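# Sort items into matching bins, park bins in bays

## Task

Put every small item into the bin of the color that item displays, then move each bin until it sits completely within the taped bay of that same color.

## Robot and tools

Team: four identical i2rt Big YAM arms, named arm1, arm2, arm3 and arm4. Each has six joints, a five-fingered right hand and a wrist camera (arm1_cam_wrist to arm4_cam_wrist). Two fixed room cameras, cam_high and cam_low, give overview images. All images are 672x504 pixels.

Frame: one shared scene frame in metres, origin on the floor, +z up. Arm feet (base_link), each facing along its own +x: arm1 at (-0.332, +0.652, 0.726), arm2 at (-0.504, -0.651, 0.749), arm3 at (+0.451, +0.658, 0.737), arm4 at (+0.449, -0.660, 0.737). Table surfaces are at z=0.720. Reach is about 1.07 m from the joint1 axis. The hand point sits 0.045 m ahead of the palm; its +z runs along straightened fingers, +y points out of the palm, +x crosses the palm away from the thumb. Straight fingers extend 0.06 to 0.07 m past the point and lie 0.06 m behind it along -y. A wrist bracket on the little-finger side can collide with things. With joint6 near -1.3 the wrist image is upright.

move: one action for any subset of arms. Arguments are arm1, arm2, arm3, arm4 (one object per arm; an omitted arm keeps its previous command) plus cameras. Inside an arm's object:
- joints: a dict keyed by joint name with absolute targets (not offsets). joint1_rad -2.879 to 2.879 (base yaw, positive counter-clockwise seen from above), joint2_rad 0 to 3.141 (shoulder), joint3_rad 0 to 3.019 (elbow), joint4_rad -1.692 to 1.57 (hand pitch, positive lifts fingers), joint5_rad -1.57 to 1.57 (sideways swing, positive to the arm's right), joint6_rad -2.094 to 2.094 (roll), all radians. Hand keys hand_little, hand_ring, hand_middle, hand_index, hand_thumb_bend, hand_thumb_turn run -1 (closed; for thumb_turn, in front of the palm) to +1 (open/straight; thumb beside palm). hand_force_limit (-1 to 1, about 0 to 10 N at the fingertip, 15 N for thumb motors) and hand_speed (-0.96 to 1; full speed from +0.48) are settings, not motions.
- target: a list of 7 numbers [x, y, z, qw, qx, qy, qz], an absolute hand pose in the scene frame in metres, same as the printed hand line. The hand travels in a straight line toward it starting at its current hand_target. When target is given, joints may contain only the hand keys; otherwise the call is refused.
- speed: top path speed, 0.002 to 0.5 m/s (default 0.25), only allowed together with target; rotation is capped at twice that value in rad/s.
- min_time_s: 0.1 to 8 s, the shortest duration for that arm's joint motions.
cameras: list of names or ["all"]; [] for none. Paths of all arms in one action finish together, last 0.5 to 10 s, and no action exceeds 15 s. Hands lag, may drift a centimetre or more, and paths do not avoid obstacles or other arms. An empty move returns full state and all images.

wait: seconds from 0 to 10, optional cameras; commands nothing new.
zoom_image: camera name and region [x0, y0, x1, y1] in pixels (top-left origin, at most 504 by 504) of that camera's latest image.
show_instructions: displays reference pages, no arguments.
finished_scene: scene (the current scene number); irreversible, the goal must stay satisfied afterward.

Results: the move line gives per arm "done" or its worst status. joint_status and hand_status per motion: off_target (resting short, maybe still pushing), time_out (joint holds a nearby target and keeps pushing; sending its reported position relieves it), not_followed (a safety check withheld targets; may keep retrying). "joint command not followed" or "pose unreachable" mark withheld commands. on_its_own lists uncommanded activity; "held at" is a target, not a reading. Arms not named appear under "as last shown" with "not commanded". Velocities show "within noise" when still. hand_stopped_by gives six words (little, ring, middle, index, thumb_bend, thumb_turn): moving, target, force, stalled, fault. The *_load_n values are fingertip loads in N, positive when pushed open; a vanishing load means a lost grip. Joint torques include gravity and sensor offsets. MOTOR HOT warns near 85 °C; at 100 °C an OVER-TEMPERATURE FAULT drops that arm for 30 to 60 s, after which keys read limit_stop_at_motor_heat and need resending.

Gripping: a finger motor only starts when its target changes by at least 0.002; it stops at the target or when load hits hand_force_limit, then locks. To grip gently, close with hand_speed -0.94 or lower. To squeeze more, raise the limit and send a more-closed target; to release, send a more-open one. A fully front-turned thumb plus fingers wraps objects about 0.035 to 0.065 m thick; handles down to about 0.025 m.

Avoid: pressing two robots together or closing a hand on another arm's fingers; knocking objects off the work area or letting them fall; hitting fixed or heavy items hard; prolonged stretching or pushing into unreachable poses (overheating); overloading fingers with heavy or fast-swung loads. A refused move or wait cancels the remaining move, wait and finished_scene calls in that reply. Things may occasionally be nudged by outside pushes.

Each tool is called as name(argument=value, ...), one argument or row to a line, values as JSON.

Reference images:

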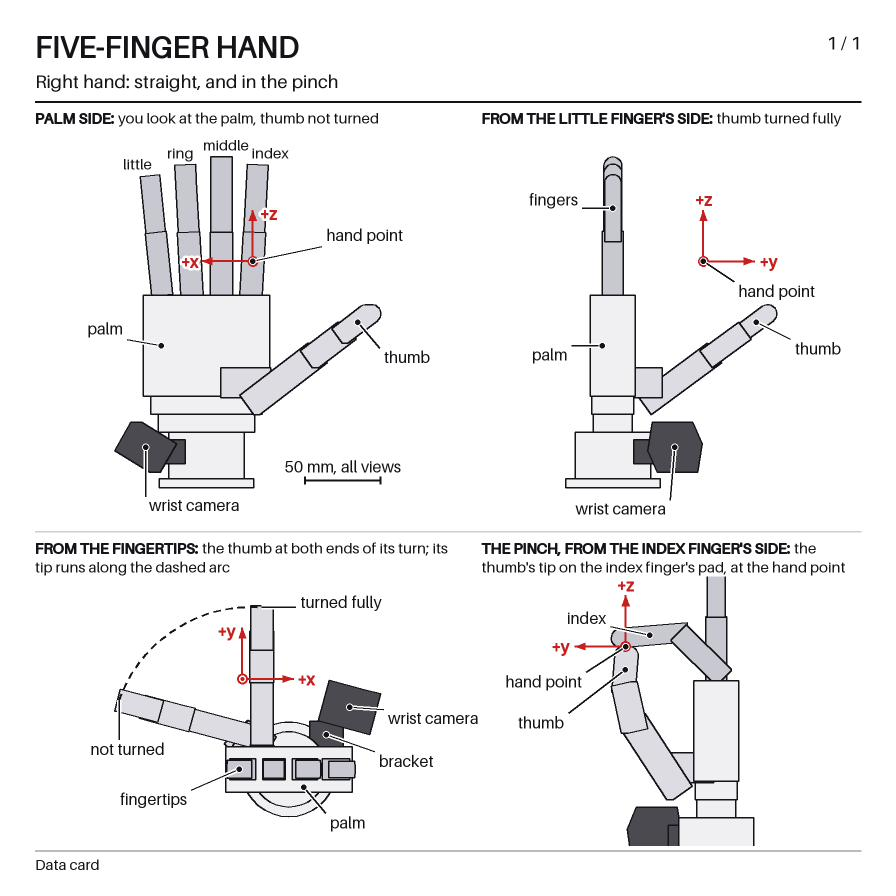

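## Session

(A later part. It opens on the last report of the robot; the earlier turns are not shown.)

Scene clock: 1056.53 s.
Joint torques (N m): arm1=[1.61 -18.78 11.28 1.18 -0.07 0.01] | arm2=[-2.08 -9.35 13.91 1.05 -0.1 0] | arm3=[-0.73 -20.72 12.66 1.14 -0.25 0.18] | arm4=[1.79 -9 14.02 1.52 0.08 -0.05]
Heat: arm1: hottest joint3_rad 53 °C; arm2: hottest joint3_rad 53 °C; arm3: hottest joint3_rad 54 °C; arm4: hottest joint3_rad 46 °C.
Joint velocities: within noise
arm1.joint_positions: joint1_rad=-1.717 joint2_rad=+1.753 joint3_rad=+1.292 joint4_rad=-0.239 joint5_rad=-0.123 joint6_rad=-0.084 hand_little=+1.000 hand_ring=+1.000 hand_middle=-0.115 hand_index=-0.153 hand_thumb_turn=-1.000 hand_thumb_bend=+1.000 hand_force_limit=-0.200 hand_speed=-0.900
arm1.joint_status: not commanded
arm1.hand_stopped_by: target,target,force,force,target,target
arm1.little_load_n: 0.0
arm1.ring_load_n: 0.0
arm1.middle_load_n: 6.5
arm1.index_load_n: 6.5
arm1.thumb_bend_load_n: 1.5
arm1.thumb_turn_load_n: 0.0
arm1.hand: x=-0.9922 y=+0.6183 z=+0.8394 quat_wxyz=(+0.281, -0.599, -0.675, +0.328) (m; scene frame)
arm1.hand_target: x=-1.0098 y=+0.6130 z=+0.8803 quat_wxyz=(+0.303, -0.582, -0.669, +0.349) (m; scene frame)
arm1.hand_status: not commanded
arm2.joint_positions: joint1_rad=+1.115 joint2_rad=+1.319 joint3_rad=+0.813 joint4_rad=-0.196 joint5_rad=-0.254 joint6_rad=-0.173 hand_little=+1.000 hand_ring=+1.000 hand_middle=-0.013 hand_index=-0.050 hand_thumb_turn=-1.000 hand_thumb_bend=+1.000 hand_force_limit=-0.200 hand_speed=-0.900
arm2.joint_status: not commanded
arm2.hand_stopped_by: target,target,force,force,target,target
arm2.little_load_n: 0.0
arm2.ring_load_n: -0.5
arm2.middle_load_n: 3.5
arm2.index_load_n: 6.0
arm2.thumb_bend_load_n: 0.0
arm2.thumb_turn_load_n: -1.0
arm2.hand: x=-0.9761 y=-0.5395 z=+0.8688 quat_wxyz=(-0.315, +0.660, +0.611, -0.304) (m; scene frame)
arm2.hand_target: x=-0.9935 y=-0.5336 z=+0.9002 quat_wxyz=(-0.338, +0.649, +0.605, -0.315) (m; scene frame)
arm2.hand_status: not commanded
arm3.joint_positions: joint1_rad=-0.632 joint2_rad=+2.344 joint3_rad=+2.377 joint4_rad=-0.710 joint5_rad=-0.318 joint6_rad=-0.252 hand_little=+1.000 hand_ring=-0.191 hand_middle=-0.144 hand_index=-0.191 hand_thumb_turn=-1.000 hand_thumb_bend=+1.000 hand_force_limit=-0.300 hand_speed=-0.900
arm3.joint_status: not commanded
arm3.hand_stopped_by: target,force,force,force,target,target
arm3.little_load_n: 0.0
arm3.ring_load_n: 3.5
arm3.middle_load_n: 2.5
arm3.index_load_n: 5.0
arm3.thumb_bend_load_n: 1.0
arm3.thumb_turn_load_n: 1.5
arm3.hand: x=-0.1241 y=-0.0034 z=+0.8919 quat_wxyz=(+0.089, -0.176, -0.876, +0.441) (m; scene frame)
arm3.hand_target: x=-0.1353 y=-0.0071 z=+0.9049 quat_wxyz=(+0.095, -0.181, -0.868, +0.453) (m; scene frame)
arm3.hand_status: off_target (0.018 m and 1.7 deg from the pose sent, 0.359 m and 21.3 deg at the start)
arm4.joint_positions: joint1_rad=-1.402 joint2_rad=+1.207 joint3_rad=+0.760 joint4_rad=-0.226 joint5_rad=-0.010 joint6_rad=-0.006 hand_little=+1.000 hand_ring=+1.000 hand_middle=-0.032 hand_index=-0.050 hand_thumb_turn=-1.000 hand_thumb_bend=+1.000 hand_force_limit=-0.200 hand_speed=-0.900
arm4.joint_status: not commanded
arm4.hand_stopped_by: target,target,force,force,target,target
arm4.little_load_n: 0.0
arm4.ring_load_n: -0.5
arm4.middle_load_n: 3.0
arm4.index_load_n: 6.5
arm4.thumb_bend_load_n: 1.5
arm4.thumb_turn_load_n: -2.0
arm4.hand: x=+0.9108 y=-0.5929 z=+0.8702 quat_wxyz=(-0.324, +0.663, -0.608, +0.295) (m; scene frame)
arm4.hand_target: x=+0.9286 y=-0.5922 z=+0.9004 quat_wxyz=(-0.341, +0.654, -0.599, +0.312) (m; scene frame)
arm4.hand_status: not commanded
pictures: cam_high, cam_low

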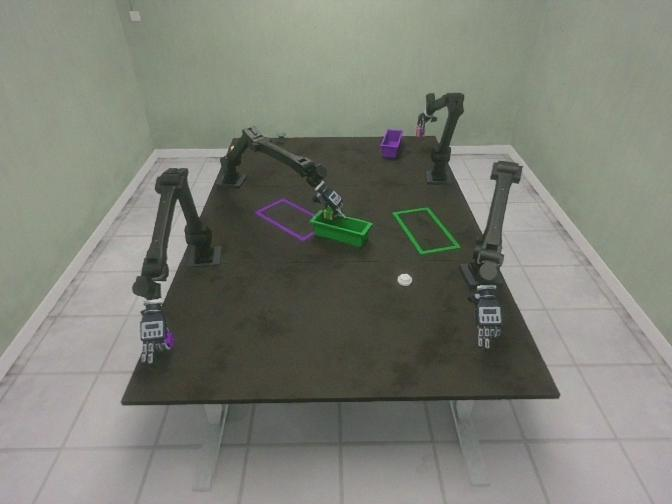

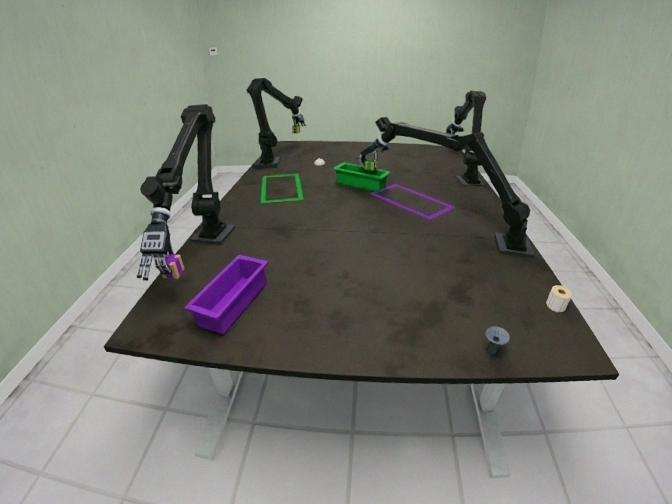

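move(
  arm3={"target": [-0.136, -0.021, 0.868, 0.096, -0.1845, -0.8676, 0.4517], "speed": 0.08},
  cameras=["arm3_cam_wrist", "cam_high", "cam_low"],
)

zoom_image(
  camera="cam_high",
  region=[300, 180, 384, 252],
)

zoom_image(
  camera="cam_low",
  region=[320, 120, 404, 192],
)

Scene clock: 1082.83 s.
Joint torques (N m): arm1=[1.49 -18.84 11.29 1.18 -0.07 0.01] | arm2=[-2.08 -9.47 13.93 1.05 -0.1 0] | arm3=[-0.15 -22.36 10.82 2.06 -0.05 0.17] | arm4=[1.79 -9.11 14.02 1.51 0.08 -0.05]
Heat: arm1: hottest joint3_rad 54 °C; arm2: hottest joint3_rad 53 °C; arm3: hottest joint3_rad 55 °C; arm4: hottest joint3_rad 46 °C.
move: arm3 off_target
Joint velocities: within noise
arm1, arm2, arm4: as last shown
arm1.little_load_n: -0.5
arm2.ring_load_n: 0.0
arm2.thumb_bend_load_n: 0.5
arm2.thumb_turn_load_n: -0.5
arm3.joint_positions: joint1_rad=-0.632 joint2_rad=+2.387 joint3_rad=+2.377 joint4_rad=-0.667 joint5_rad=-0.305 joint6_rad=-0.239 hand_little=+1.000 hand_ring=-0.191 hand_middle=-0.144 hand_index=-0.191 hand_thumb_turn=-1.000 hand_thumb_bend=+1.000 hand_force_limit=-0.300 hand_speed=-0.900
arm3.joint_status: not commanded
arm3.hand_stopped_by: target,force,force,force,target,target
arm3.little_load_n: 0.0
arm3.ring_load_n: 4.0
arm3.middle_load_n: 2.5
arm3.index_load_n: 4.5
arm3.thumb_bend_load_n: 1.0
arm3.thumb_turn_load_n: 1.5
arm3.hand: x=-0.1323 y=-0.0094 z=+0.8607 quat_wxyz=(+0.091, -0.184, -0.875, +0.439) (m; scene frame)
arm3.hand_target: x=-0.1355 y=-0.0204 z=+0.8679 quat_wxyz=(+0.096, -0.185, -0.868, +0.452) (m; scene frame)
arm3.hand_status: off_target (0.014 m and 1.8 deg from the pose sent, 0.032 m and 2.0 deg at the start)
arm4.ring_load_n: 0.0
arm4.middle_load_n: 2.5
arm4.index_load_n: 7.0
pictures: arm3_cam_wrist, cam_high, cam_low

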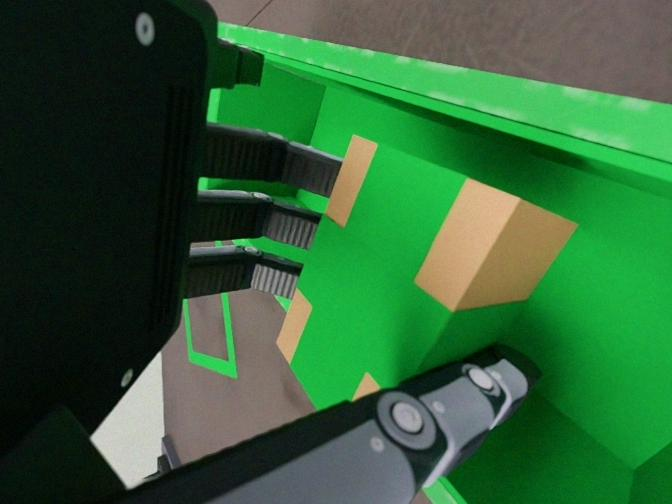

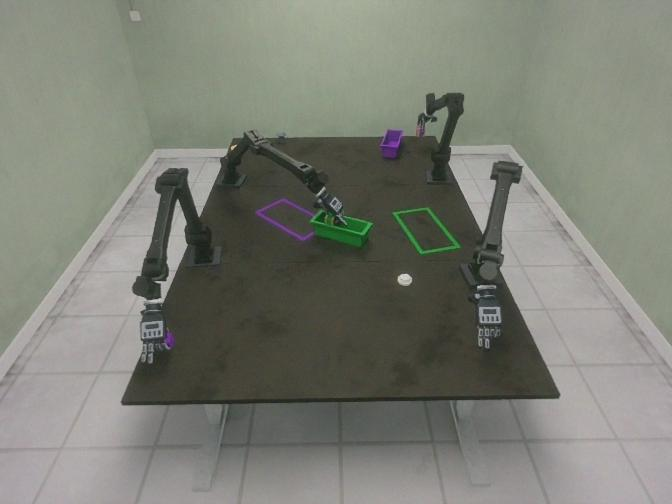

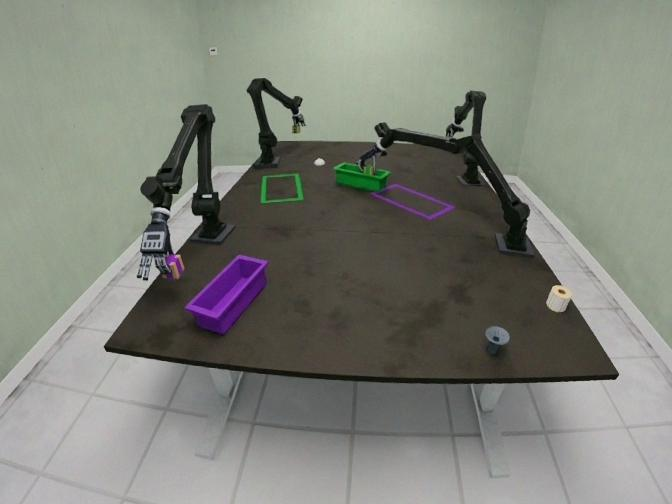

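Scaled by 6.000 from the camera's 672x504 image, which has a finer 960x720 frame.

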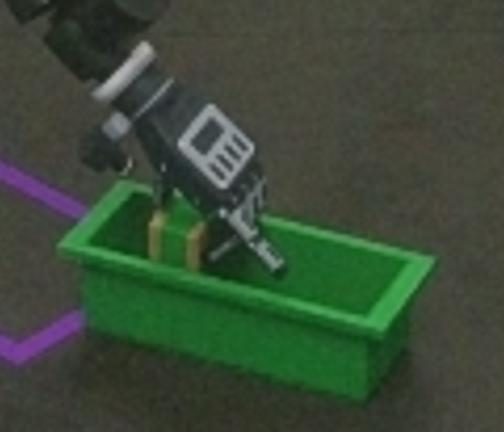

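Scaled by 6.000 from the camera's 672x504 image, which has a finer 960x720 frame.

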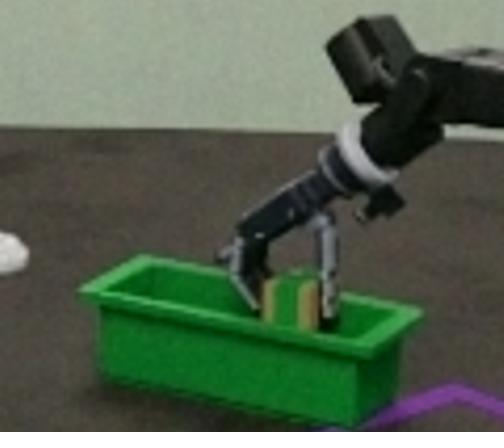

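move(
  arm3={"target": [-0.127, -0.018, 0.845, 0.096, -0.1845, -0.8676, 0.4517], "speed": 0.06},
  cameras=["arm3_cam_wrist", "cam_high", "cam_low"],
)

zoom_image(
  camera="cam_high",
  region=[300, 180, 384, 252],
)

zoom_image(
  camera="cam_low",
  region=[320, 120, 404, 192],
)

Scene clock: 1102.00 s.
Joint torques (N m): arm1=[1.49 -18.78 11.28 1.18 -0.07 0.01] | arm2=[-2.02 -9.47 13.9 1.05 -0.1 0] | arm3=[0.38 -23.65 8.05 2.1 -0.08 0.19] | arm4=[1.79 -9.11 14.02 1.5 0.08 -0.05]
Heat: arm1: hottest joint3_rad 54 °C; arm2: hottest joint3_rad 53 °C; arm3: hottest joint3_rad 54 °C; arm4: hottest joint3_rad 46 °C.
move: arm3 off_target
Joint velocities: within noise
arm1, arm2, arm4: as last shown
arm1.little_load_n: 0.0
arm1.thumb_bend_load_n: 1.0
arm3.joint_positions: joint1_rad=-0.630 joint2_rad=+2.381 joint3_rad=+2.298 joint4_rad=-0.581 joint5_rad=-0.301 joint6_rad=-0.236 hand_little=+1.000 hand_ring=-0.191 hand_middle=-0.144 hand_index=-0.191 hand_thumb_turn=-1.000 hand_thumb_bend=+1.000 hand_force_limit=-0.300 hand_speed=-0.900
arm3.joint_status: not commanded
arm3.hand_stopped_by: target,force,force,force,target,target
arm3.little_load_n: 0.0
arm3.ring_load_n: 4.0
arm3.middle_load_n: 2.5
arm3.index_load_n: 4.5
arm3.thumb_bend_load_n: 1.0
arm3.thumb_turn_load_n: 1.5
arm3.hand: x=-0.1317 y=-0.0105 z=+0.8374 quat_wxyz=(+0.095, -0.184, -0.872, +0.443) (m; scene frame)
arm3.hand_target: x=-0.1269 y=-0.0179 z=+0.8451 quat_wxyz=(+0.096, -0.184, -0.868, +0.452) (m; scene frame)
arm3.hand_status: off_target (0.012 m and 1.1 deg from the pose sent, 0.019 m and 1.7 deg at the start)
arm4.middle_load_n: 3.0
arm4.thumb_turn_load_n: -2.5
pictures: arm3_cam_wrist, cam_high, cam_low

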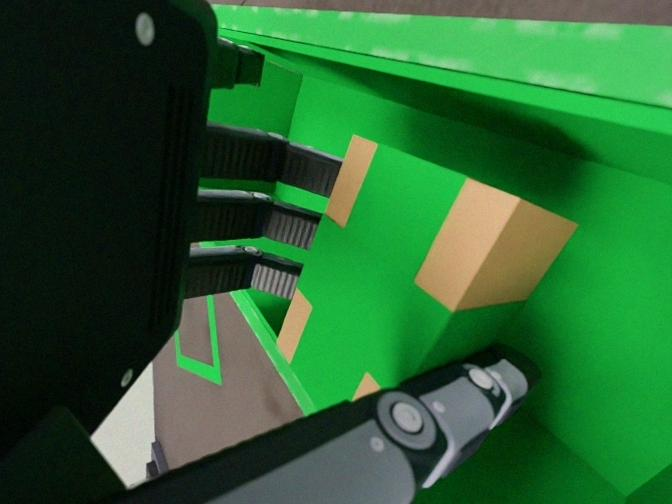

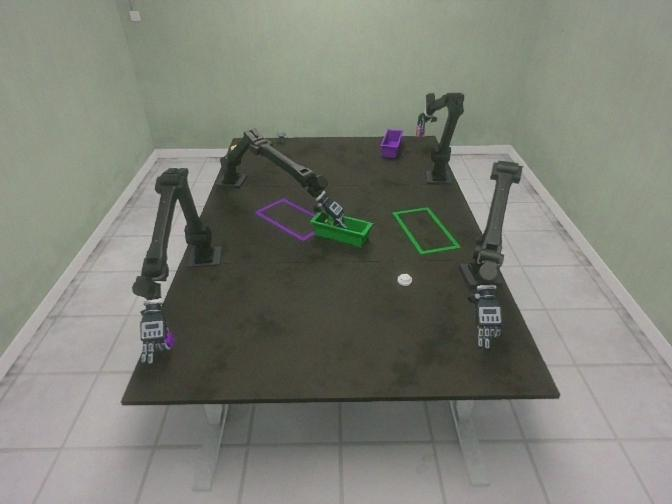

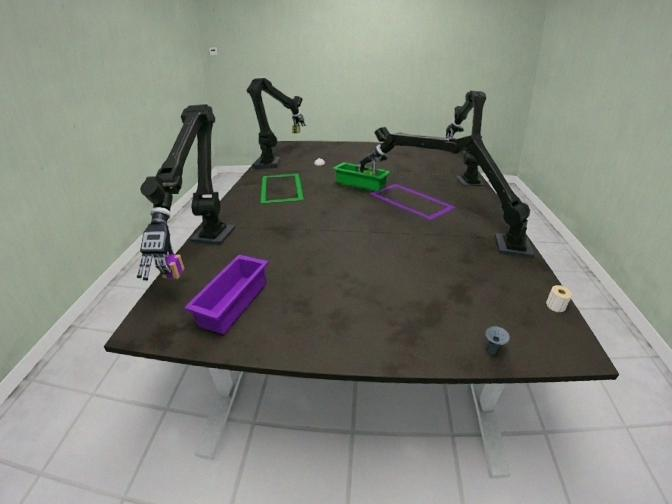

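Scaled by 6.000 from the camera's 672x504 image, which has a finer 960x720 frame.

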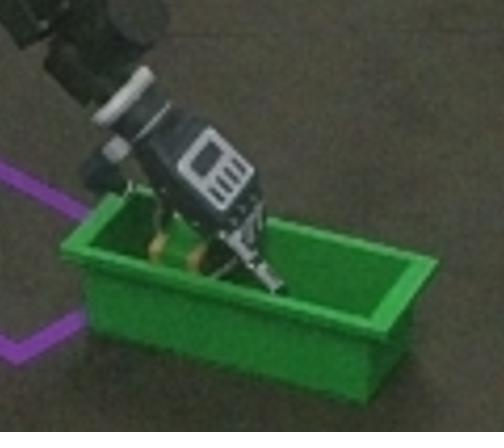

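Scaled by 6.000 from the camera's 672x504 image, which has a finer 960x720 frame.

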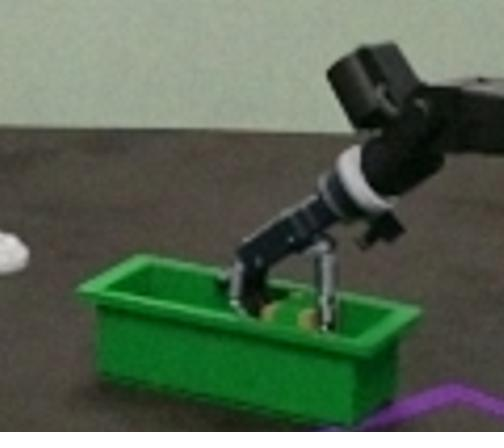

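move(
  arm3={"target": [-0.128, -0.015, 0.785, 0.096, -0.1845, -0.8676, 0.4517], "speed": 0.06},
  cameras=["arm3_cam_wrist", "cam_high"],
)

zoom_image(
  camera="cam_high",
  region=[300, 180, 384, 252],
)

Scene clock: 1109.63 s.
Joint torques (N m): arm1=[1.55 -18.78 11.25 1.17 -0.07 0.01] | arm2=[-2.02 -9.47 13.93 1.06 -0.11 -0.01] | arm3=[0.09 -20.89 7.87 2.21 -0.18 0.17] | arm4=[1.79 -9.11 14.02 1.51 0.07 -0.05]
Heat: arm1: hottest joint3_rad 54 °C; arm2: hottest joint3_rad 53 °C; arm3: hottest joint3_rad 54 °C; arm4: hottest joint3_rad 46 °C.
move: arm3 off_target
Joint velocities: within noise
arm1, arm2, arm4: as last shown
arm1.thumb_bend_load_n: 1.5
arm1.thumb_turn_load_n: -0.5
arm2.thumb_bend_load_n: 1.0
arm2.thumb_turn_load_n: -1.0
arm3.joint_positions: joint1_rad=-0.630 joint2_rad=+2.381 joint3_rad=+2.192 joint4_rad=-0.447 joint5_rad=-0.301 joint6_rad=-0.236 hand_little=+1.000 hand_ring=-0.191 hand_middle=-0.144 hand_index=-0.191 hand_thumb_turn=-1.000 hand_thumb_bend=+1.000 hand_force_limit=-0.300 hand_speed=-0.900
arm3.joint_status: not commanded
arm3.hand_stopped_by: target,force,force,force,target,target
arm3.little_load_n: 0.0
arm3.ring_load_n: 4.0
arm3.middle_load_n: 2.5
arm3.index_load_n: 5.0
arm3.thumb_bend_load_n: 1.0
arm3.thumb_turn_load_n: 1.0
arm3.hand: x=-0.1316 y=-0.0107 z=+0.8016 quat_wxyz=(+0.102, -0.181, -0.867, +0.454) (m; scene frame)
arm3.hand_target: x=-0.1277 y=-0.0147 z=+0.7852 quat_wxyz=(+0.096, -0.184, -0.868, +0.452) (m; scene frame)
arm3.hand_status: off_target (0.018 m and 0.8 deg from the pose sent, 0.053 m and 1.1 deg at the start)
arm4.middle_load_n: 2.5
arm4.thumb_bend_load_n: 1.0
arm4.thumb_turn_load_n: -2.0
pictures: arm3_cam_wrist, cam_high

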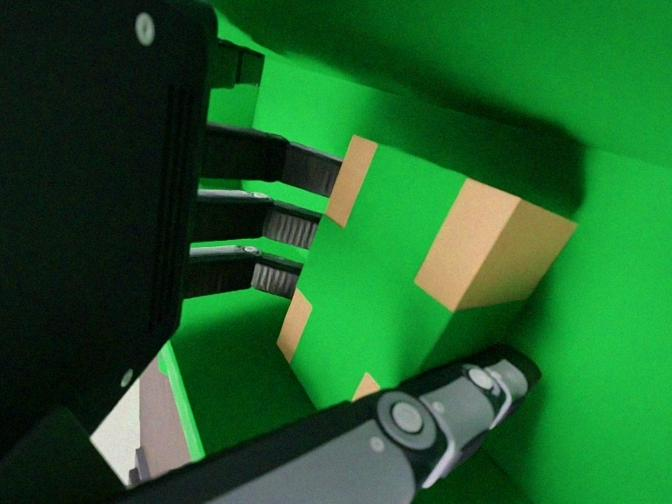

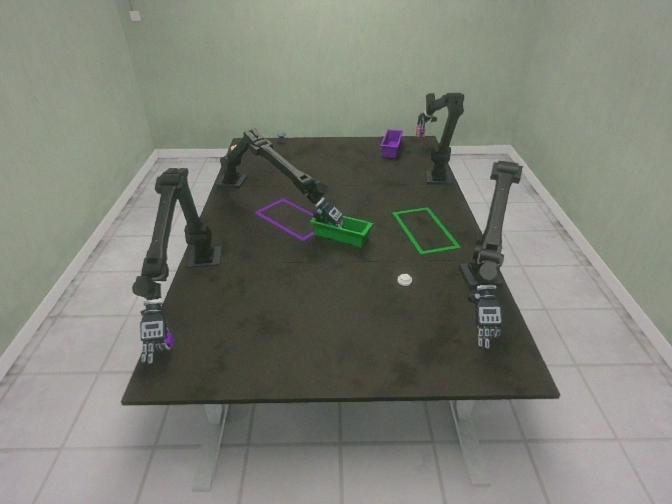

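Scaled by 6.000 from the camera's 672x504 image, which has a finer 960x720 frame.

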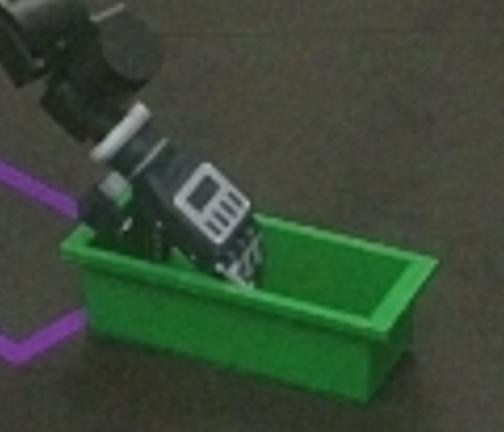

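move(
  arm3={"target": [-0.1275, -0.014, 0.768, 0.096, -0.1845, -0.8676, 0.4517], "speed": 0.05},
  cameras=["arm3_cam_wrist"],
)

Scene clock: 1114.60 s.
Joint torques (N m): arm1=[1.55 -18.84 11.29 1.17 -0.07 0] | arm2=[-2.08 -9.52 13.91 1.05 -0.1 -0.01] | arm3=[-0.15 -20.66 7.66 1.98 -0.14 0.18] | arm4=[1.73 -9.11 14.04 1.51 0.07 -0.05]
Heat: arm1: hottest joint3_rad 54 °C; arm2: hottest joint3_rad 53 °C; arm3: hottest joint3_rad 53 °C; arm4: hottest joint3_rad 46 °C.
move: arm3 off_target
Joint velocities: within noise
arm1, arm2, arm4: as last shown
arm1.thumb_turn_load_n: 0.0
arm2.thumb_bend_load_n: 0.5
arm2.thumb_turn_load_n: -0.5
arm3.joint_positions: joint1_rad=-0.630 joint2_rad=+2.382 joint3_rad=+2.168 joint4_rad=-0.409 joint5_rad=-0.301 joint6_rad=-0.236 hand_little=+1.000 hand_ring=-0.191 hand_middle=-0.144 hand_index=-0.191 hand_thumb_turn=-1.000 hand_thumb_bend=+1.000 hand_force_limit=-0.300 hand_speed=-0.900
arm3.joint_status: not commanded
arm3.hand_stopped_by: target,force,force,force,target,target
arm3.little_load_n: 0.0
arm3.ring_load_n: 3.5
arm3.middle_load_n: 3.0
arm3.index_load_n: 4.5
arm3.thumb_bend_load_n: 1.0
arm3.thumb_turn_load_n: 1.5
arm3.hand: x=-0.1323 y=-0.0114 z=+0.7938 quat_wxyz=(+0.105, -0.179, -0.864, +0.458) (m; scene frame)
arm3.hand_target: x=-0.1269 y=-0.0134 z=+0.7684 quat_wxyz=(+0.096, -0.184, -0.868, +0.452) (m; scene frame)
arm3.hand_status: off_target (0.026 m and 1.5 deg from the pose sent, 0.034 m and 0.8 deg at the start)
arm4.middle_load_n: 3.0
pictures: arm3_cam_wrist

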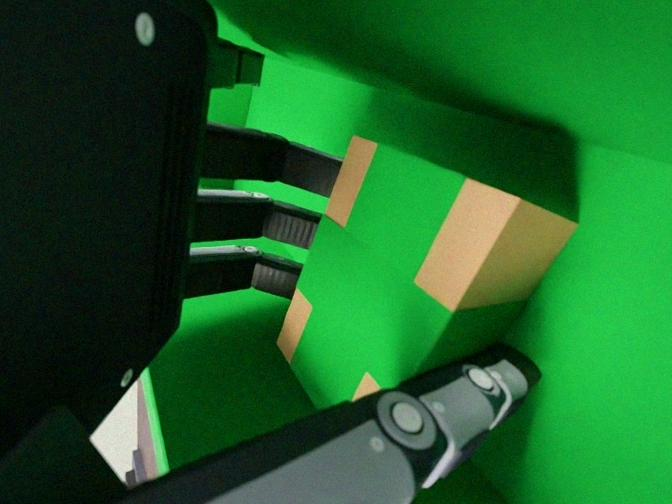

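move(
  arm3={"target": [-0.124, -0.014, 0.745, 0.096, -0.1845, -0.8676, 0.4517], "speed": 0.05},
  cameras=["arm3_cam_wrist", "cam_low"],
)

zoom_image(
  camera="cam_low",
  region=[320, 120, 404, 192],
)

Scene clock: 1125.23 s.
Joint torques (N m): arm1=[1.55 -18.78 11.26 1.17 -0.07 0.01] | arm2=[-2.02 -9.47 13.93 1.06 -0.1 -0.01] | arm3=[0.38 -19.6 6.63 1.81 -0.07 0.16] | arm4=[1.79 -9.11 14.01 1.51 0.07 -0.05]
Heat: arm1: hottest joint3_rad 55 °C; arm2: hottest joint3_rad 53 °C; arm3: hottest joint3_rad 52 °C; arm4: hottest joint3_rad 46 °C.
move: arm3 off_target
Joint velocities: within noise
arm1, arm2, arm4: as last shown
arm1.middle_load_n: 7.0
arm1.thumb_turn_load_n: -0.5
arm2.middle_load_n: 3.0
arm3.joint_positions: joint1_rad=-0.630 joint2_rad=+2.382 joint3_rad=+2.141 joint4_rad=-0.350 joint5_rad=-0.301 joint6_rad=-0.235 hand_little=+1.000 hand_ring=-0.191 hand_middle=-0.145 hand_index=-0.191 hand_thumb_turn=-1.000 hand_thumb_bend=+1.000 hand_force_limit=-0.300 hand_speed=-0.900
arm3.joint_status: not commanded
arm3.hand_stopped_by: target,force,force,force,target,target
arm3.little_load_n: 0.0
arm3.ring_load_n: 1.5
arm3.middle_load_n: 0.0
arm3.index_load_n: 1.5
arm3.thumb_bend_load_n: 1.0
arm3.thumb_turn_load_n: 1.5
arm3.hand: x=-0.1350 y=-0.0142 z=+0.7890 quat_wxyz=(+0.112, -0.176, -0.858, +0.470) (m; scene frame)
arm3.hand_target: x=-0.1230 y=-0.0127 z=+0.7460 quat_wxyz=(+0.096, -0.184, -0.868, +0.451) (m; scene frame)
arm3.hand_status: off_target (0.045 m and 3.2 deg from the pose sent, 0.050 m and 1.5 deg at the start)
arm4.middle_load_n: 2.5
pictures: arm3_cam_wrist, cam_low

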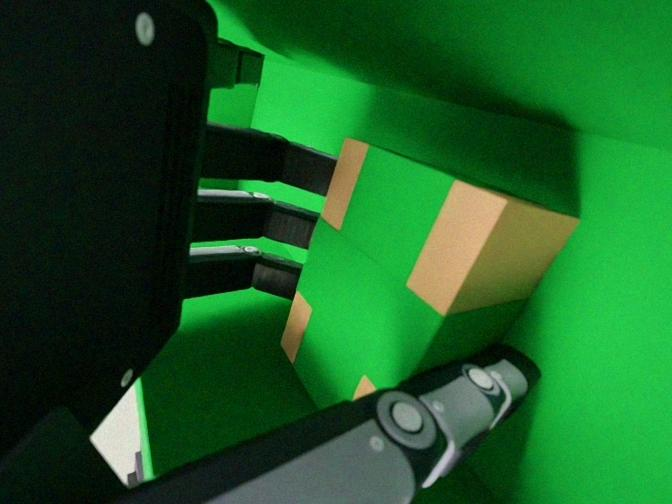

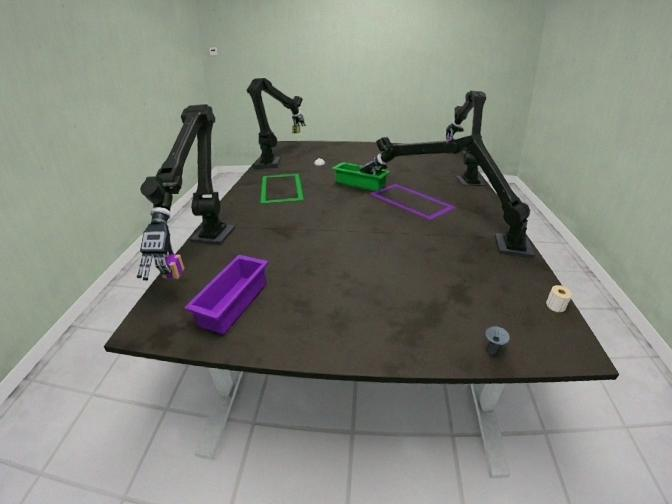

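Scaled by 6.000 from the camera's 672x504 image, which has a finer 960x720 frame.

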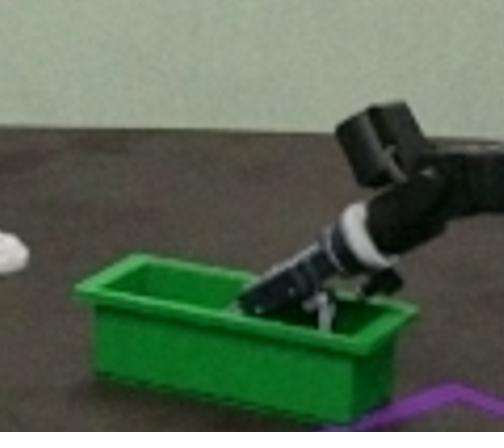

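move(
  arm3={"target": [-0.131, -0.014, 0.800, 0.096, -0.1845, -0.8676, 0.4517], "speed": 0.05},
)

move(
  arm3={"joints": {"hand_index": 0.25, "hand_middle": 0.25, "hand_ring": 0.25, "hand_speed": -0.6}},
  cameras=["arm3_cam_wrist"],
)

Scene clock: 1132.67 s.
Joint torques (N m): arm1=[1.55 -18.73 11.28 1.2 -0.08 0.01] | arm2=[-2.02 -9.52 13.9 1.03 -0.1 -0.01] | arm3=[-0.26 -21.36 11.47 0.8 -0.26 0.16] | arm4=[1.79 -9.11 14.02 1.54 0.07 -0.05]
Heat: arm1: hottest joint3_rad 55 °C; arm2: hottest joint3_rad 53 °C; arm3: hottest joint3_rad 52 °C; arm4: hottest joint3_rad 46 °C.
move: arm3 off_target
Joint velocities: within noise
arm1, arm2, arm4: as last shown
arm1.little_load_n: -0.5
arm1.middle_load_n: 6.5
arm1.thumb_turn_load_n: 0.0
arm2.middle_load_n: 3.5
arm3.joint_positions: joint1_rad=-0.630 joint2_rad=+2.378 joint3_rad=+2.168 joint4_rad=-0.447 joint5_rad=-0.301 joint6_rad=-0.235 hand_little=+1.000 hand_ring=-0.191 hand_middle=-0.144 hand_index=-0.191 hand_thumb_turn=-1.000 hand_thumb_bend=+1.000 hand_force_limit=-0.300 hand_speed=-0.900
arm3.joint_status: not commanded
arm3.hand_stopped_by: target,force,force,force,target,target
arm3.little_load_n: 0.0
arm3.ring_load_n: 2.0
arm3.middle_load_n: 0.5
arm3.index_load_n: 2.0
arm3.thumb_bend_load_n: 0.5
arm3.thumb_turn_load_n: 1.0
arm3.hand: x=-0.1268 y=-0.0061 z=+0.7911 quat_wxyz=(+0.096, -0.184, -0.871, +0.446) (m; scene frame)
arm3.hand_target: x=-0.1306 y=-0.0136 z=+0.8001 quat_wxyz=(+0.096, -0.184, -0.867, +0.452) (m; scene frame)
arm3.hand_status: off_target (0.013 m and 0.8 deg from the pose sent, 0.012 m and 3.2 deg at the start)
arm4.little_load_n: -0.5
arm4.middle_load_n: 3.0
arm4.thumb_bend_load_n: 1.5
pictures: none

Scene clock: 1133.53 s.
Joint torques (N m): arm1=[1.55 -18.73 11.29 1.18 -0.07 0] | arm2=[-2.02 -9.47 13.93 1.05 -0.1 -0.01] | arm3=[-0.32 -21.66 11.02 0.94 -0.16 0.14] | arm4=[1.73 -9.05 14.02 1.54 0.07 -0.05]
Heat: arm1: hottest joint3_rad 55 °C; arm2: hottest joint3_rad 53 °C; arm3: hottest joint3_rad 52 °C; arm4: hottest joint3_rad 46 °C.
move: arm3 done
Joint velocities: within noise
arm1, arm2, arm4: as last shown
arm1.little_load_n: 0.0
arm1.thumb_turn_load_n: -0.5
arm2.middle_load_n: 3.0
arm2.thumb_turn_load_n: -1.0
arm3.joint_positions: joint1_rad=-0.630 joint2_rad=+2.376 joint3_rad=+2.173 joint4_rad=-0.452 joint5_rad=-0.304 joint6_rad=-0.235 hand_little=+1.000 hand_ring=+0.250 hand_middle=+0.250 hand_index=+0.250 hand_thumb_turn=-1.000 hand_thumb_bend=+1.000 hand_force_limit=-0.300 hand_speed=-0.600
arm3.joint_status: all done
arm3.hand_stopped_by: target,target,target,target,target,target
arm3.little_load_n: 0.0
arm3.ring_load_n: 0.0
arm3.middle_load_n: 0.0
arm3.index_load_n: 0.0
arm3.thumb_bend_load_n: 0.0
arm3.thumb_turn_load_n: 0.0
arm3.hand: x=-0.1269 y=-0.0069 z=+0.7952 quat_wxyz=(+0.096, -0.183, -0.870, +0.447) (m; scene frame)
arm3.hand_target: x=-0.1305 y=-0.0137 z=+0.8002 quat_wxyz=(+0.096, -0.184, -0.867, +0.452) (m; scene frame)
arm3.hand_status: not commanded
arm4.little_load_n: 0.0
arm4.thumb_bend_load_n: 1.0
pictures: arm3_cam_wrist

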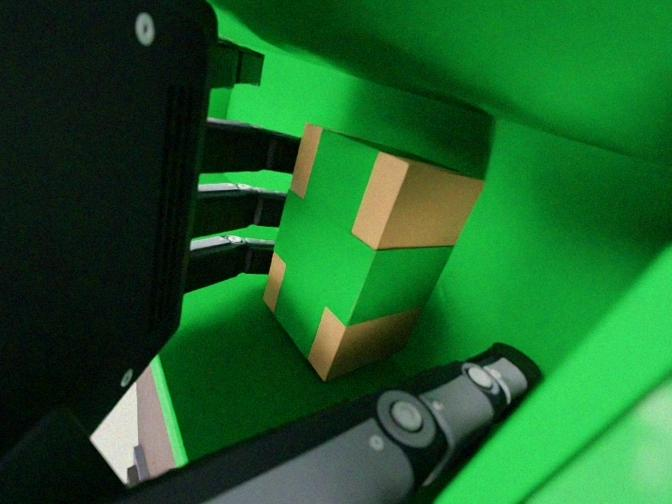

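move(
  arm3={"target": [-0.125, -0.006, 0.96, 0.096, -0.1845, -0.8676, 0.4517], "speed": 0.12},
  cameras=["arm3_cam_wrist"],
)

Scene clock: 1138.83 s.
Joint torques (N m): arm1=[1.55 -18.78 11.28 1.16 -0.07 0.01] | arm2=[-1.96 -9.47 13.93 1.06 -0.1 -0.01] | arm3=[-0.44 -20.89 12.34 0.98 -0.23 0.13] | arm4=[1.79 -9.05 14.02 1.51 0.07 -0.05]
Heat: arm1: hottest joint3_rad 55 °C; arm2: hottest joint3_rad 53 °C; arm3: hottest joint3_rad 52 °C; arm4: hottest joint3_rad 46 °C.
move: arm3 off_target
Joint velocities: within noise
arm1.joint_positions: joint1_rad=-1.717 joint2_rad=+1.753 joint3_rad=+1.292 joint4_rad=-0.239 joint5_rad=-0.123 joint6_rad=-0.084 hand_little=+1.000 hand_ring=+1.000 hand_middle=-0.115 hand_index=-0.153 hand_thumb_turn=-1.000 hand_thumb_bend=+1.000 hand_force_limit=-0.200 hand_speed=-0.900
arm1.joint_status: not commanded
arm1.hand_stopped_by: target,target,force,force,target,target
arm1.little_load_n: 0.0
arm1.ring_load_n: -0.5
arm1.middle_load_n: 6.5
arm1.index_load_n: 6.5
arm1.thumb_bend_load_n: 1.0
arm1.thumb_turn_load_n: 0.0
arm1.hand: x=-0.9922 y=+0.6183 z=+0.8394 quat_wxyz=(+0.281, -0.599, -0.675, +0.328) (m; scene frame)
arm1.hand_target: x=-1.0098 y=+0.6130 z=+0.8803 quat_wxyz=(+0.303, -0.582, -0.669, +0.349) (m; scene frame)
arm1.hand_status: not commanded
arm2.joint_positions: joint1_rad=+1.115 joint2_rad=+1.319 joint3_rad=+0.813 joint4_rad=-0.196 joint5_rad=-0.254 joint6_rad=-0.173 hand_little=+1.000 hand_ring=+1.000 hand_middle=-0.013 hand_index=-0.050 hand_thumb_turn=-1.000 hand_thumb_bend=+1.000 hand_force_limit=-0.200 hand_speed=-0.900
arm2.joint_status: not commanded
arm2.hand_stopped_by: target,target,force,force,target,target
arm2.little_load_n: 0.0
arm2.ring_load_n: 0.0
arm2.middle_load_n: 3.5
arm2.index_load_n: 6.0
arm2.thumb_bend_load_n: 0.5
arm2.thumb_turn_load_n: -1.0
arm2.hand: x=-0.9761 y=-0.5395 z=+0.8688 quat_wxyz=(-0.315, +0.660, +0.611, -0.304) (m; scene frame)
arm2.hand_target: x=-0.9935 y=-0.5336 z=+0.9002 quat_wxyz=(-0.338, +0.649, +0.605, -0.315) (m; scene frame)
arm2.hand_status: not commanded
arm3.joint_positions: joint1_rad=-0.630 joint2_rad=+2.324 joint3_rad=+2.500 joint4_rad=-0.837 joint5_rad=-0.304 joint6_rad=-0.235 hand_little=+1.000 hand_ring=+0.250 hand_middle=+0.250 hand_index=+0.250 hand_thumb_turn=-1.000 hand_thumb_bend=+1.000 hand_force_limit=-0.300 hand_speed=-0.600
arm3.joint_status: not commanded
arm3.hand_stopped_by: target,target,target,target,target,target
arm3.little_load_n: 0.0
arm3.ring_load_n: -0.5
arm3.middle_load_n: 0.0
arm3.index_load_n: 0.0
arm3.thumb_bend_load_n: -0.5
arm3.thumb_turn_load_n: 0.0
arm3.hand: x=-0.1197 y=+0.0010 z=+0.9537 quat_wxyz=(+0.094, -0.184, -0.872, +0.445) (m; scene frame)
arm3.hand_target: x=-0.1244 y=-0.0055 z=+0.9598 quat_wxyz=(+0.097, -0.185, -0.867, +0.453) (m; scene frame)
arm3.hand_status: off_target (0.011 m and 1.0 deg from the pose sent, 0.165 m and 0.6 deg at the start)
arm4.joint_positions: joint1_rad=-1.402 joint2_rad=+1.207 joint3_rad=+0.760 joint4_rad=-0.226 joint5_rad=-0.010 joint6_rad=-0.006 hand_little=+1.000 hand_ring=+1.000 hand_middle=-0.032 hand_index=-0.050 hand_thumb_turn=-1.000 hand_thumb_bend=+1.000 hand_force_limit=-0.200 hand_speed=-0.900
arm4.joint_status: not commanded
arm4.hand_stopped_by: target,target,force,force,target,target
arm4.little_load_n: 0.0
arm4.ring_load_n: 0.0
arm4.middle_load_n: 3.0
arm4.index_load_n: 7.0
arm4.thumb_bend_load_n: 1.0
arm4.thumb_turn_load_n: -2.0
arm4.hand: x=+0.9108 y=-0.5929 z=+0.8702 quat_wxyz=(-0.324, +0.663, -0.608, +0.295) (m; scene frame)
arm4.hand_target: x=+0.9286 y=-0.5922 z=+0.9004 quat_wxyz=(-0.341, +0.654, -0.599, +0.312) (m; scene frame)
arm4.hand_status: not commanded
pictures: arm3_cam_wrist

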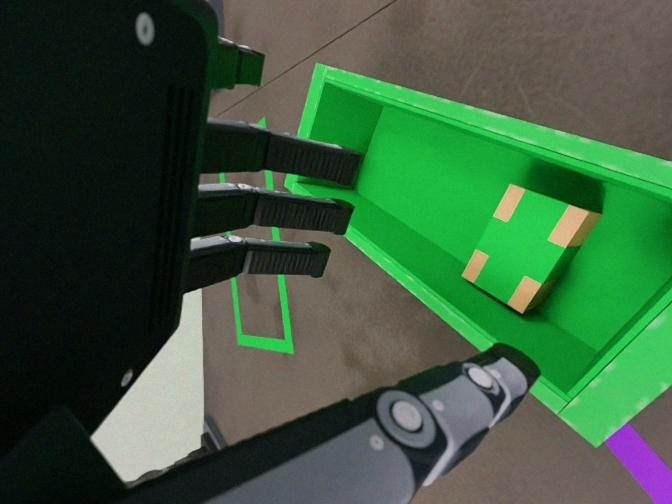

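move(
  arm3={"joints": {"joint1_rad": -0.15, "joint2_rad": 1.7, "joint3_rad": 1.6, "joint4_rad": -0.8}, "min_time_s": 6},
  arm4={"target": [0.918, -0.345, 0.91, 0.3485, -0.6694, 0.5819, -0.3029], "speed": 0.12},
  cameras=["arm4_cam_wrist"],
)

move(
  arm2={"joints": {"joint1_rad": -0.58, "joint5_rad": -0.1, "joint6_rad": -0.07}, "min_time_s": 8},
  cameras=["arm2_cam_wrist", "cam_high"],
)

Scene clock: 1184.27 s.
Joint torques (N m): arm1=[1.61 -18.84 11.26 1.2 -0.07 0] | arm2=[-2.08 -9.47 13.91 1.05 -0.1 -0.01] | arm3=[0.44 -16.38 7.57 1.59 -0.24 0.14] | arm4=[2.14 -10.64 14.26 1.42 0.41 0.07]
Heat: arm1: hottest joint3_rad 55 °C; arm2: hottest joint3_rad 54 °C; arm3: hottest joint3_rad 53 °C; arm4: hottest joint3_rad 47 °C.
move: arm3 done; arm4 off_target
Joint velocities: within noise
arm1, arm2: as last shown
arm1.ring_load_n: 0.0
arm1.thumb_turn_load_n: -0.5
arm2.thumb_turn_load_n: -0.5
arm3.joint_positions: joint1_rad=-0.157 joint2_rad=+1.709 joint3_rad=+1.609 joint4_rad=-0.815 joint5_rad=-0.304 joint6_rad=-0.235 hand_little=+1.000 hand_ring=+0.250 hand_middle=+0.250 hand_index=+0.250 hand_thumb_turn=-1.000 hand_thumb_bend=+1.000 hand_force_limit=-0.300 hand_speed=-0.600
arm3.joint_status: all done
arm3.hand_stopped_by: target,target,target,target,target,target
arm3.little_load_n: 0.0
arm3.ring_load_n: 0.0
arm3.middle_load_n: 0.0
arm3.index_load_n: 0.0
arm3.thumb_bend_load_n: 0.0
arm3.thumb_turn_load_n: 0.0
arm3.hand: x=+0.3199 y=+0.0435 z=+0.9530 quat_wxyz=(-0.052, +0.006, -0.937, +0.346) (m; scene frame)
arm3.hand_target: x=+0.3245 y=+0.0422 z=+0.9564 quat_wxyz=(-0.053, +0.006, -0.934, +0.353) (m; scene frame)
arm3.hand_status: not commanded
arm4.joint_positions: joint1_rad=-0.834 joint2_rad=+1.399 joint3_rad=+0.984 joint4_rad=-0.310 joint5_rad=+0.406 joint6_rad=+0.303 hand_little=+1.000 hand_ring=+1.000 hand_middle=-0.032 hand_index=-0.050 hand_thumb_turn=-1.000 hand_thumb_bend=+1.000 hand_force_limit=-0.200 hand_speed=-0.900
arm4.joint_status: not commanded
arm4.hand_stopped_by: target,target,force,force,target,target
arm4.little_load_n: 0.0
arm4.ring_load_n: 0.0
arm4.middle_load_n: 3.0
arm4.index_load_n: 6.5
arm4.thumb_bend_load_n: 1.0
arm4.thumb_turn_load_n: -2.0
arm4.hand: x=+0.9032 y=-0.3600 z=+0.8872 quat_wxyz=(-0.330, +0.680, -0.581, +0.300) (m; scene frame)
arm4.hand_target: x=+0.9168 y=-0.3457 z=+0.9105 quat_wxyz=(-0.349, +0.669, -0.582, +0.303) (m; scene frame)
arm4.hand_status: off_target (0.031 m and 2.5 deg from the pose sent, 0.251 m and 4.3 deg at the start)
pictures: arm4_cam_wrist

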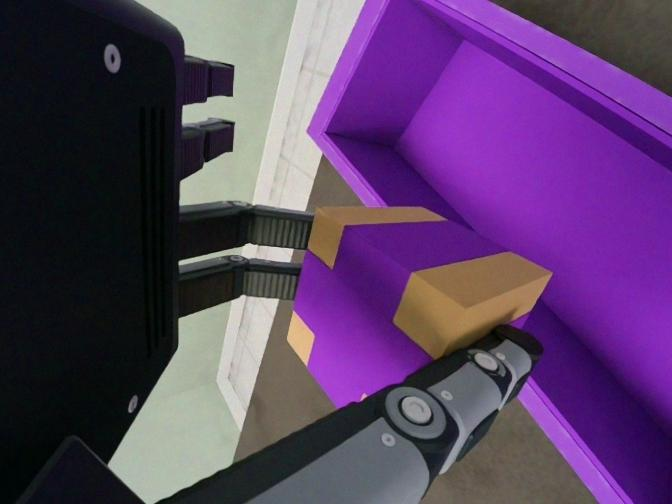

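Scene clock: 1192.70 s.
Joint torques (N m): arm1=[1.61 -18.78 11.28 1.17 -0.07 0.01] | arm2=[-3.02 -9.47 13.9 1.07 -0.07 0.08] | arm3=[0.26 -16.26 7.62 1.65 -0.25 0.12] | arm4=[2.2 -10.64 14.27 1.4 0.4 0.07]
Heat: arm1: hottest joint3_rad 55 °C; arm2: hottest joint3_rad 54 °C; arm3: hottest joint3_rad 52 °C; arm4: hottest joint3_rad 47 °C.
move: arm2 done
Joint velocities: within noise
arm1, arm3, arm4: as last shown
arm1.index_load_n: 6.0
arm1.thumb_turn_load_n: 0.0
arm2.joint_positions: joint1_rad=-0.568 joint2_rad=+1.319 joint3_rad=+0.813 joint4_rad=-0.196 joint5_rad=-0.102 joint6_rad=-0.079 hand_little=+1.000 hand_ring=+1.000 hand_middle=-0.013 hand_index=-0.050 hand_thumb_turn=-1.000 hand_thumb_bend=+1.000 hand_force_limit=-0.200 hand_speed=-0.900
arm2.joint_status: all done
arm2.hand_stopped_by: target,target,force,force,target,target
arm2.little_load_n: 0.0
arm2.ring_load_n: 0.0
arm2.middle_load_n: 3.5
arm2.index_load_n: 6.0
arm2.thumb_bend_load_n: 0.5
arm2.thumb_turn_load_n: -0.5
arm2.hand: x=-0.3145 y=-0.1991 z=+0.8629 quat_wxyz=(-0.421, +0.889, -0.165, +0.067) (m; scene frame)
arm2.hand_target: x=-0.2995 y=-0.1850 z=+0.8947 quat_wxyz=(-0.445, +0.876, -0.171, +0.076) (m; scene frame)
arm2.hand_status: not commanded
arm3.thumb_bend_load_n: -0.5
arm4.index_load_n: 7.0
arm4.thumb_bend_load_n: 1.5
pictures: arm2_cam_wrist, cam_high

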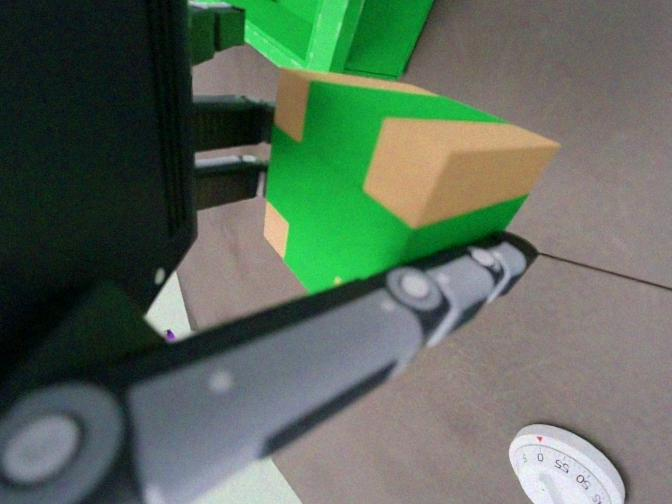

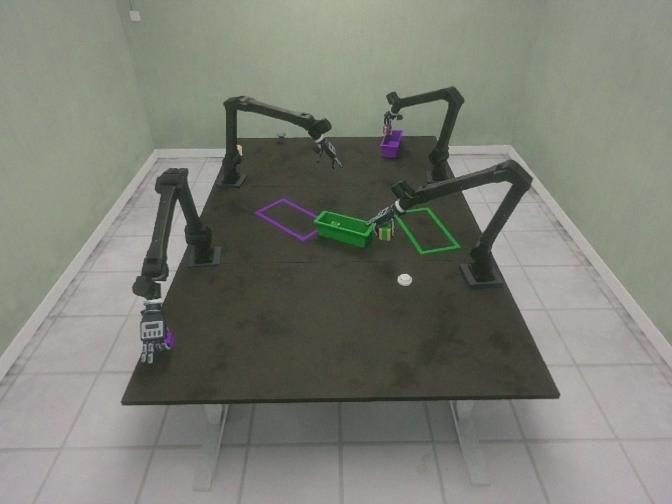

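move(
  cameras=["cam_high","cam_low","arm4_cam_wrist"],
)

Scene clock: 1250.43 s.
Joint torques (N m): arm1=[1.55 -18.78 11.28 1.18 -0.07 0.01] | arm2=[-2.96 -9.58 13.91 1.03 -0.06 0.06] | arm3=[0.38 -15.85 7.69 1.59 -0.25 0.15] | arm4=[2.2 -10.64 14.26 1.42 0.4 0.07]
Heat: arm1: hottest joint3_rad 56 °C; arm2: hottest joint3_rad 54 °C; arm3: hottest joint3_rad 50 °C; arm4: hottest joint3_rad 48 °C.
Joint velocities: within noise
arm1.joint_positions: joint1_rad=-1.717 joint2_rad=+1.753 joint3_rad=+1.292 joint4_rad=-0.239 joint5_rad=-0.123 joint6_rad=-0.084 hand_little=+1.000 hand_ring=+1.000 hand_middle=-0.115 hand_index=-0.153 hand_thumb_turn=-1.000 hand_thumb_bend=+1.000 hand_force_limit=-0.200 hand_speed=-0.900
arm1.joint_status: not commanded
arm1.hand_stopped_by: target,target,force,force,target,target
arm1.little_load_n: 0.0
arm1.ring_load_n: 0.0
arm1.middle_load_n: 6.5
arm1.index_load_n: 6.5
arm1.thumb_bend_load_n: 1.0
arm1.thumb_turn_load_n: -0.5
arm1.hand: x=-0.9922 y=+0.6183 z=+0.8394 quat_wxyz=(+0.281, -0.599, -0.675, +0.328) (m; scene frame)
arm1.hand_target: x=-1.0098 y=+0.6130 z=+0.8803 quat_wxyz=(+0.303, -0.582, -0.669, +0.349) (m; scene frame)
arm1.hand_status: not commanded
arm2.joint_positions: joint1_rad=-0.568 joint2_rad=+1.319 joint3_rad=+0.813 joint4_rad=-0.196 joint5_rad=-0.102 joint6_rad=-0.079 hand_little=+1.000 hand_ring=+1.000 hand_middle=-0.013 hand_index=-0.050 hand_thumb_turn=-1.000 hand_thumb_bend=+1.000 hand_force_limit=-0.200 hand_speed=-0.900
arm2.joint_status: all done
arm2.hand_stopped_by: target,target,force,force,target,target
arm2.little_load_n: 0.0
arm2.ring_load_n: 0.0
arm2.middle_load_n: 3.0
arm2.index_load_n: 6.0
arm2.thumb_bend_load_n: 0.5
arm2.thumb_turn_load_n: -1.0
arm2.hand: x=-0.3145 y=-0.1991 z=+0.8629 quat_wxyz=(-0.421, +0.889, -0.165, +0.067) (m; scene frame)
arm2.hand_target: x=-0.2995 y=-0.1850 z=+0.8947 quat_wxyz=(-0.445, +0.876, -0.171, +0.077) (m; scene frame)
arm2.hand_status: not commanded
arm3.joint_positions: joint1_rad=-0.157 joint2_rad=+1.709 joint3_rad=+1.609 joint4_rad=-0.815 joint5_rad=-0.304 joint6_rad=-0.235 hand_little=+1.000 hand_ring=+0.250 hand_middle=+0.250 hand_index=+0.250 hand_thumb_turn=-1.000 hand_thumb_bend=+1.000 hand_force_limit=-0.300 hand_speed=-0.600
arm3.joint_status: not commanded
arm3.hand_stopped_by: target,target,target,target,target,target
arm3.little_load_n: 0.0
arm3.ring_load_n: 0.0
arm3.middle_load_n: 0.0
arm3.index_load_n: 0.0
arm3.thumb_bend_load_n: 0.0
arm3.thumb_turn_load_n: 0.5
arm3.hand: x=+0.3199 y=+0.0435 z=+0.9530 quat_wxyz=(-0.052, +0.006, -0.937, +0.346) (m; scene frame)
arm3.hand_target: x=+0.3245 y=+0.0422 z=+0.9564 quat_wxyz=(-0.053, +0.006, -0.934, +0.353) (m; scene frame)
arm3.hand_status: not commanded
arm4.joint_positions: joint1_rad=-0.834 joint2_rad=+1.399 joint3_rad=+0.984 joint4_rad=-0.310 joint5_rad=+0.406 joint6_rad=+0.303 hand_little=+1.000 hand_ring=+1.000 hand_middle=-0.032 hand_index=-0.050 hand_thumb_turn=-1.000 hand_thumb_bend=+1.000 hand_force_limit=-0.200 hand_speed=-0.900
arm4.joint_status: not commanded
arm4.hand_stopped_by: target,target,force,force,target,target
arm4.little_load_n: 0.0
arm4.ring_load_n: 0.0
arm4.middle_load_n: 3.0
arm4.index_load_n: 7.0
arm4.thumb_bend_load_n: 1.5
arm4.thumb_turn_load_n: -2.0
arm4.hand: x=+0.9032 y=-0.3600 z=+0.8872 quat_wxyz=(-0.330, +0.680, -0.581, +0.300) (m; scene frame)
arm4.hand_target: x=+0.9168 y=-0.3457 z=+0.9105 quat_wxyz=(-0.349, +0.669, -0.582, +0.303) (m; scene frame)
arm4.hand_status: not commanded
pictures: arm4_cam_wrist, cam_high, cam_low

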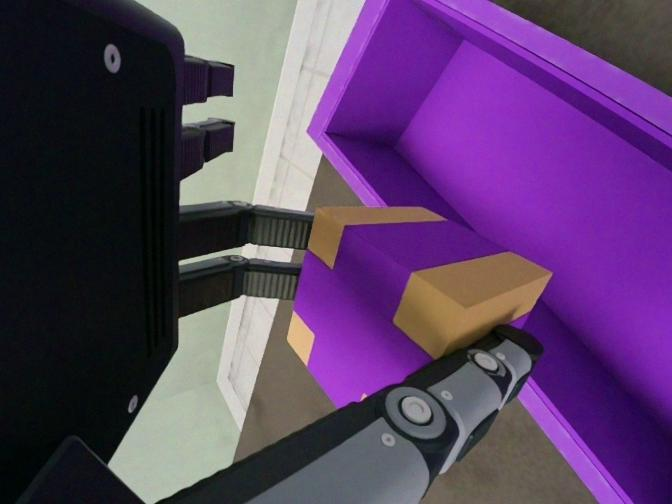

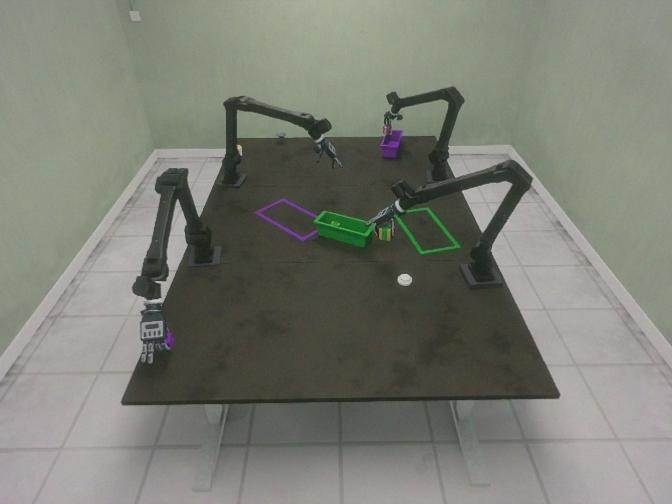

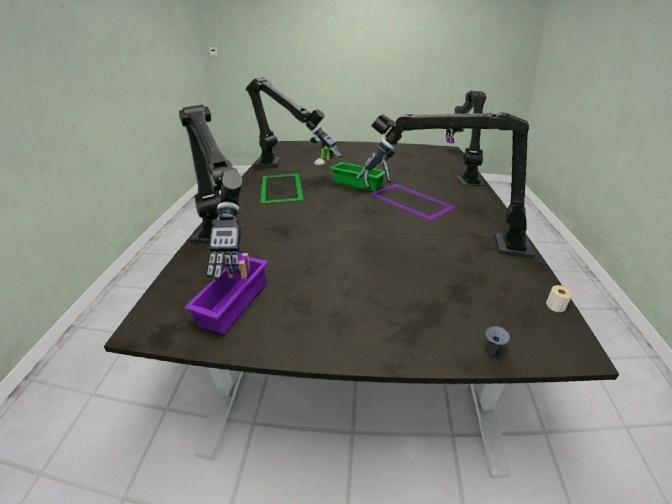

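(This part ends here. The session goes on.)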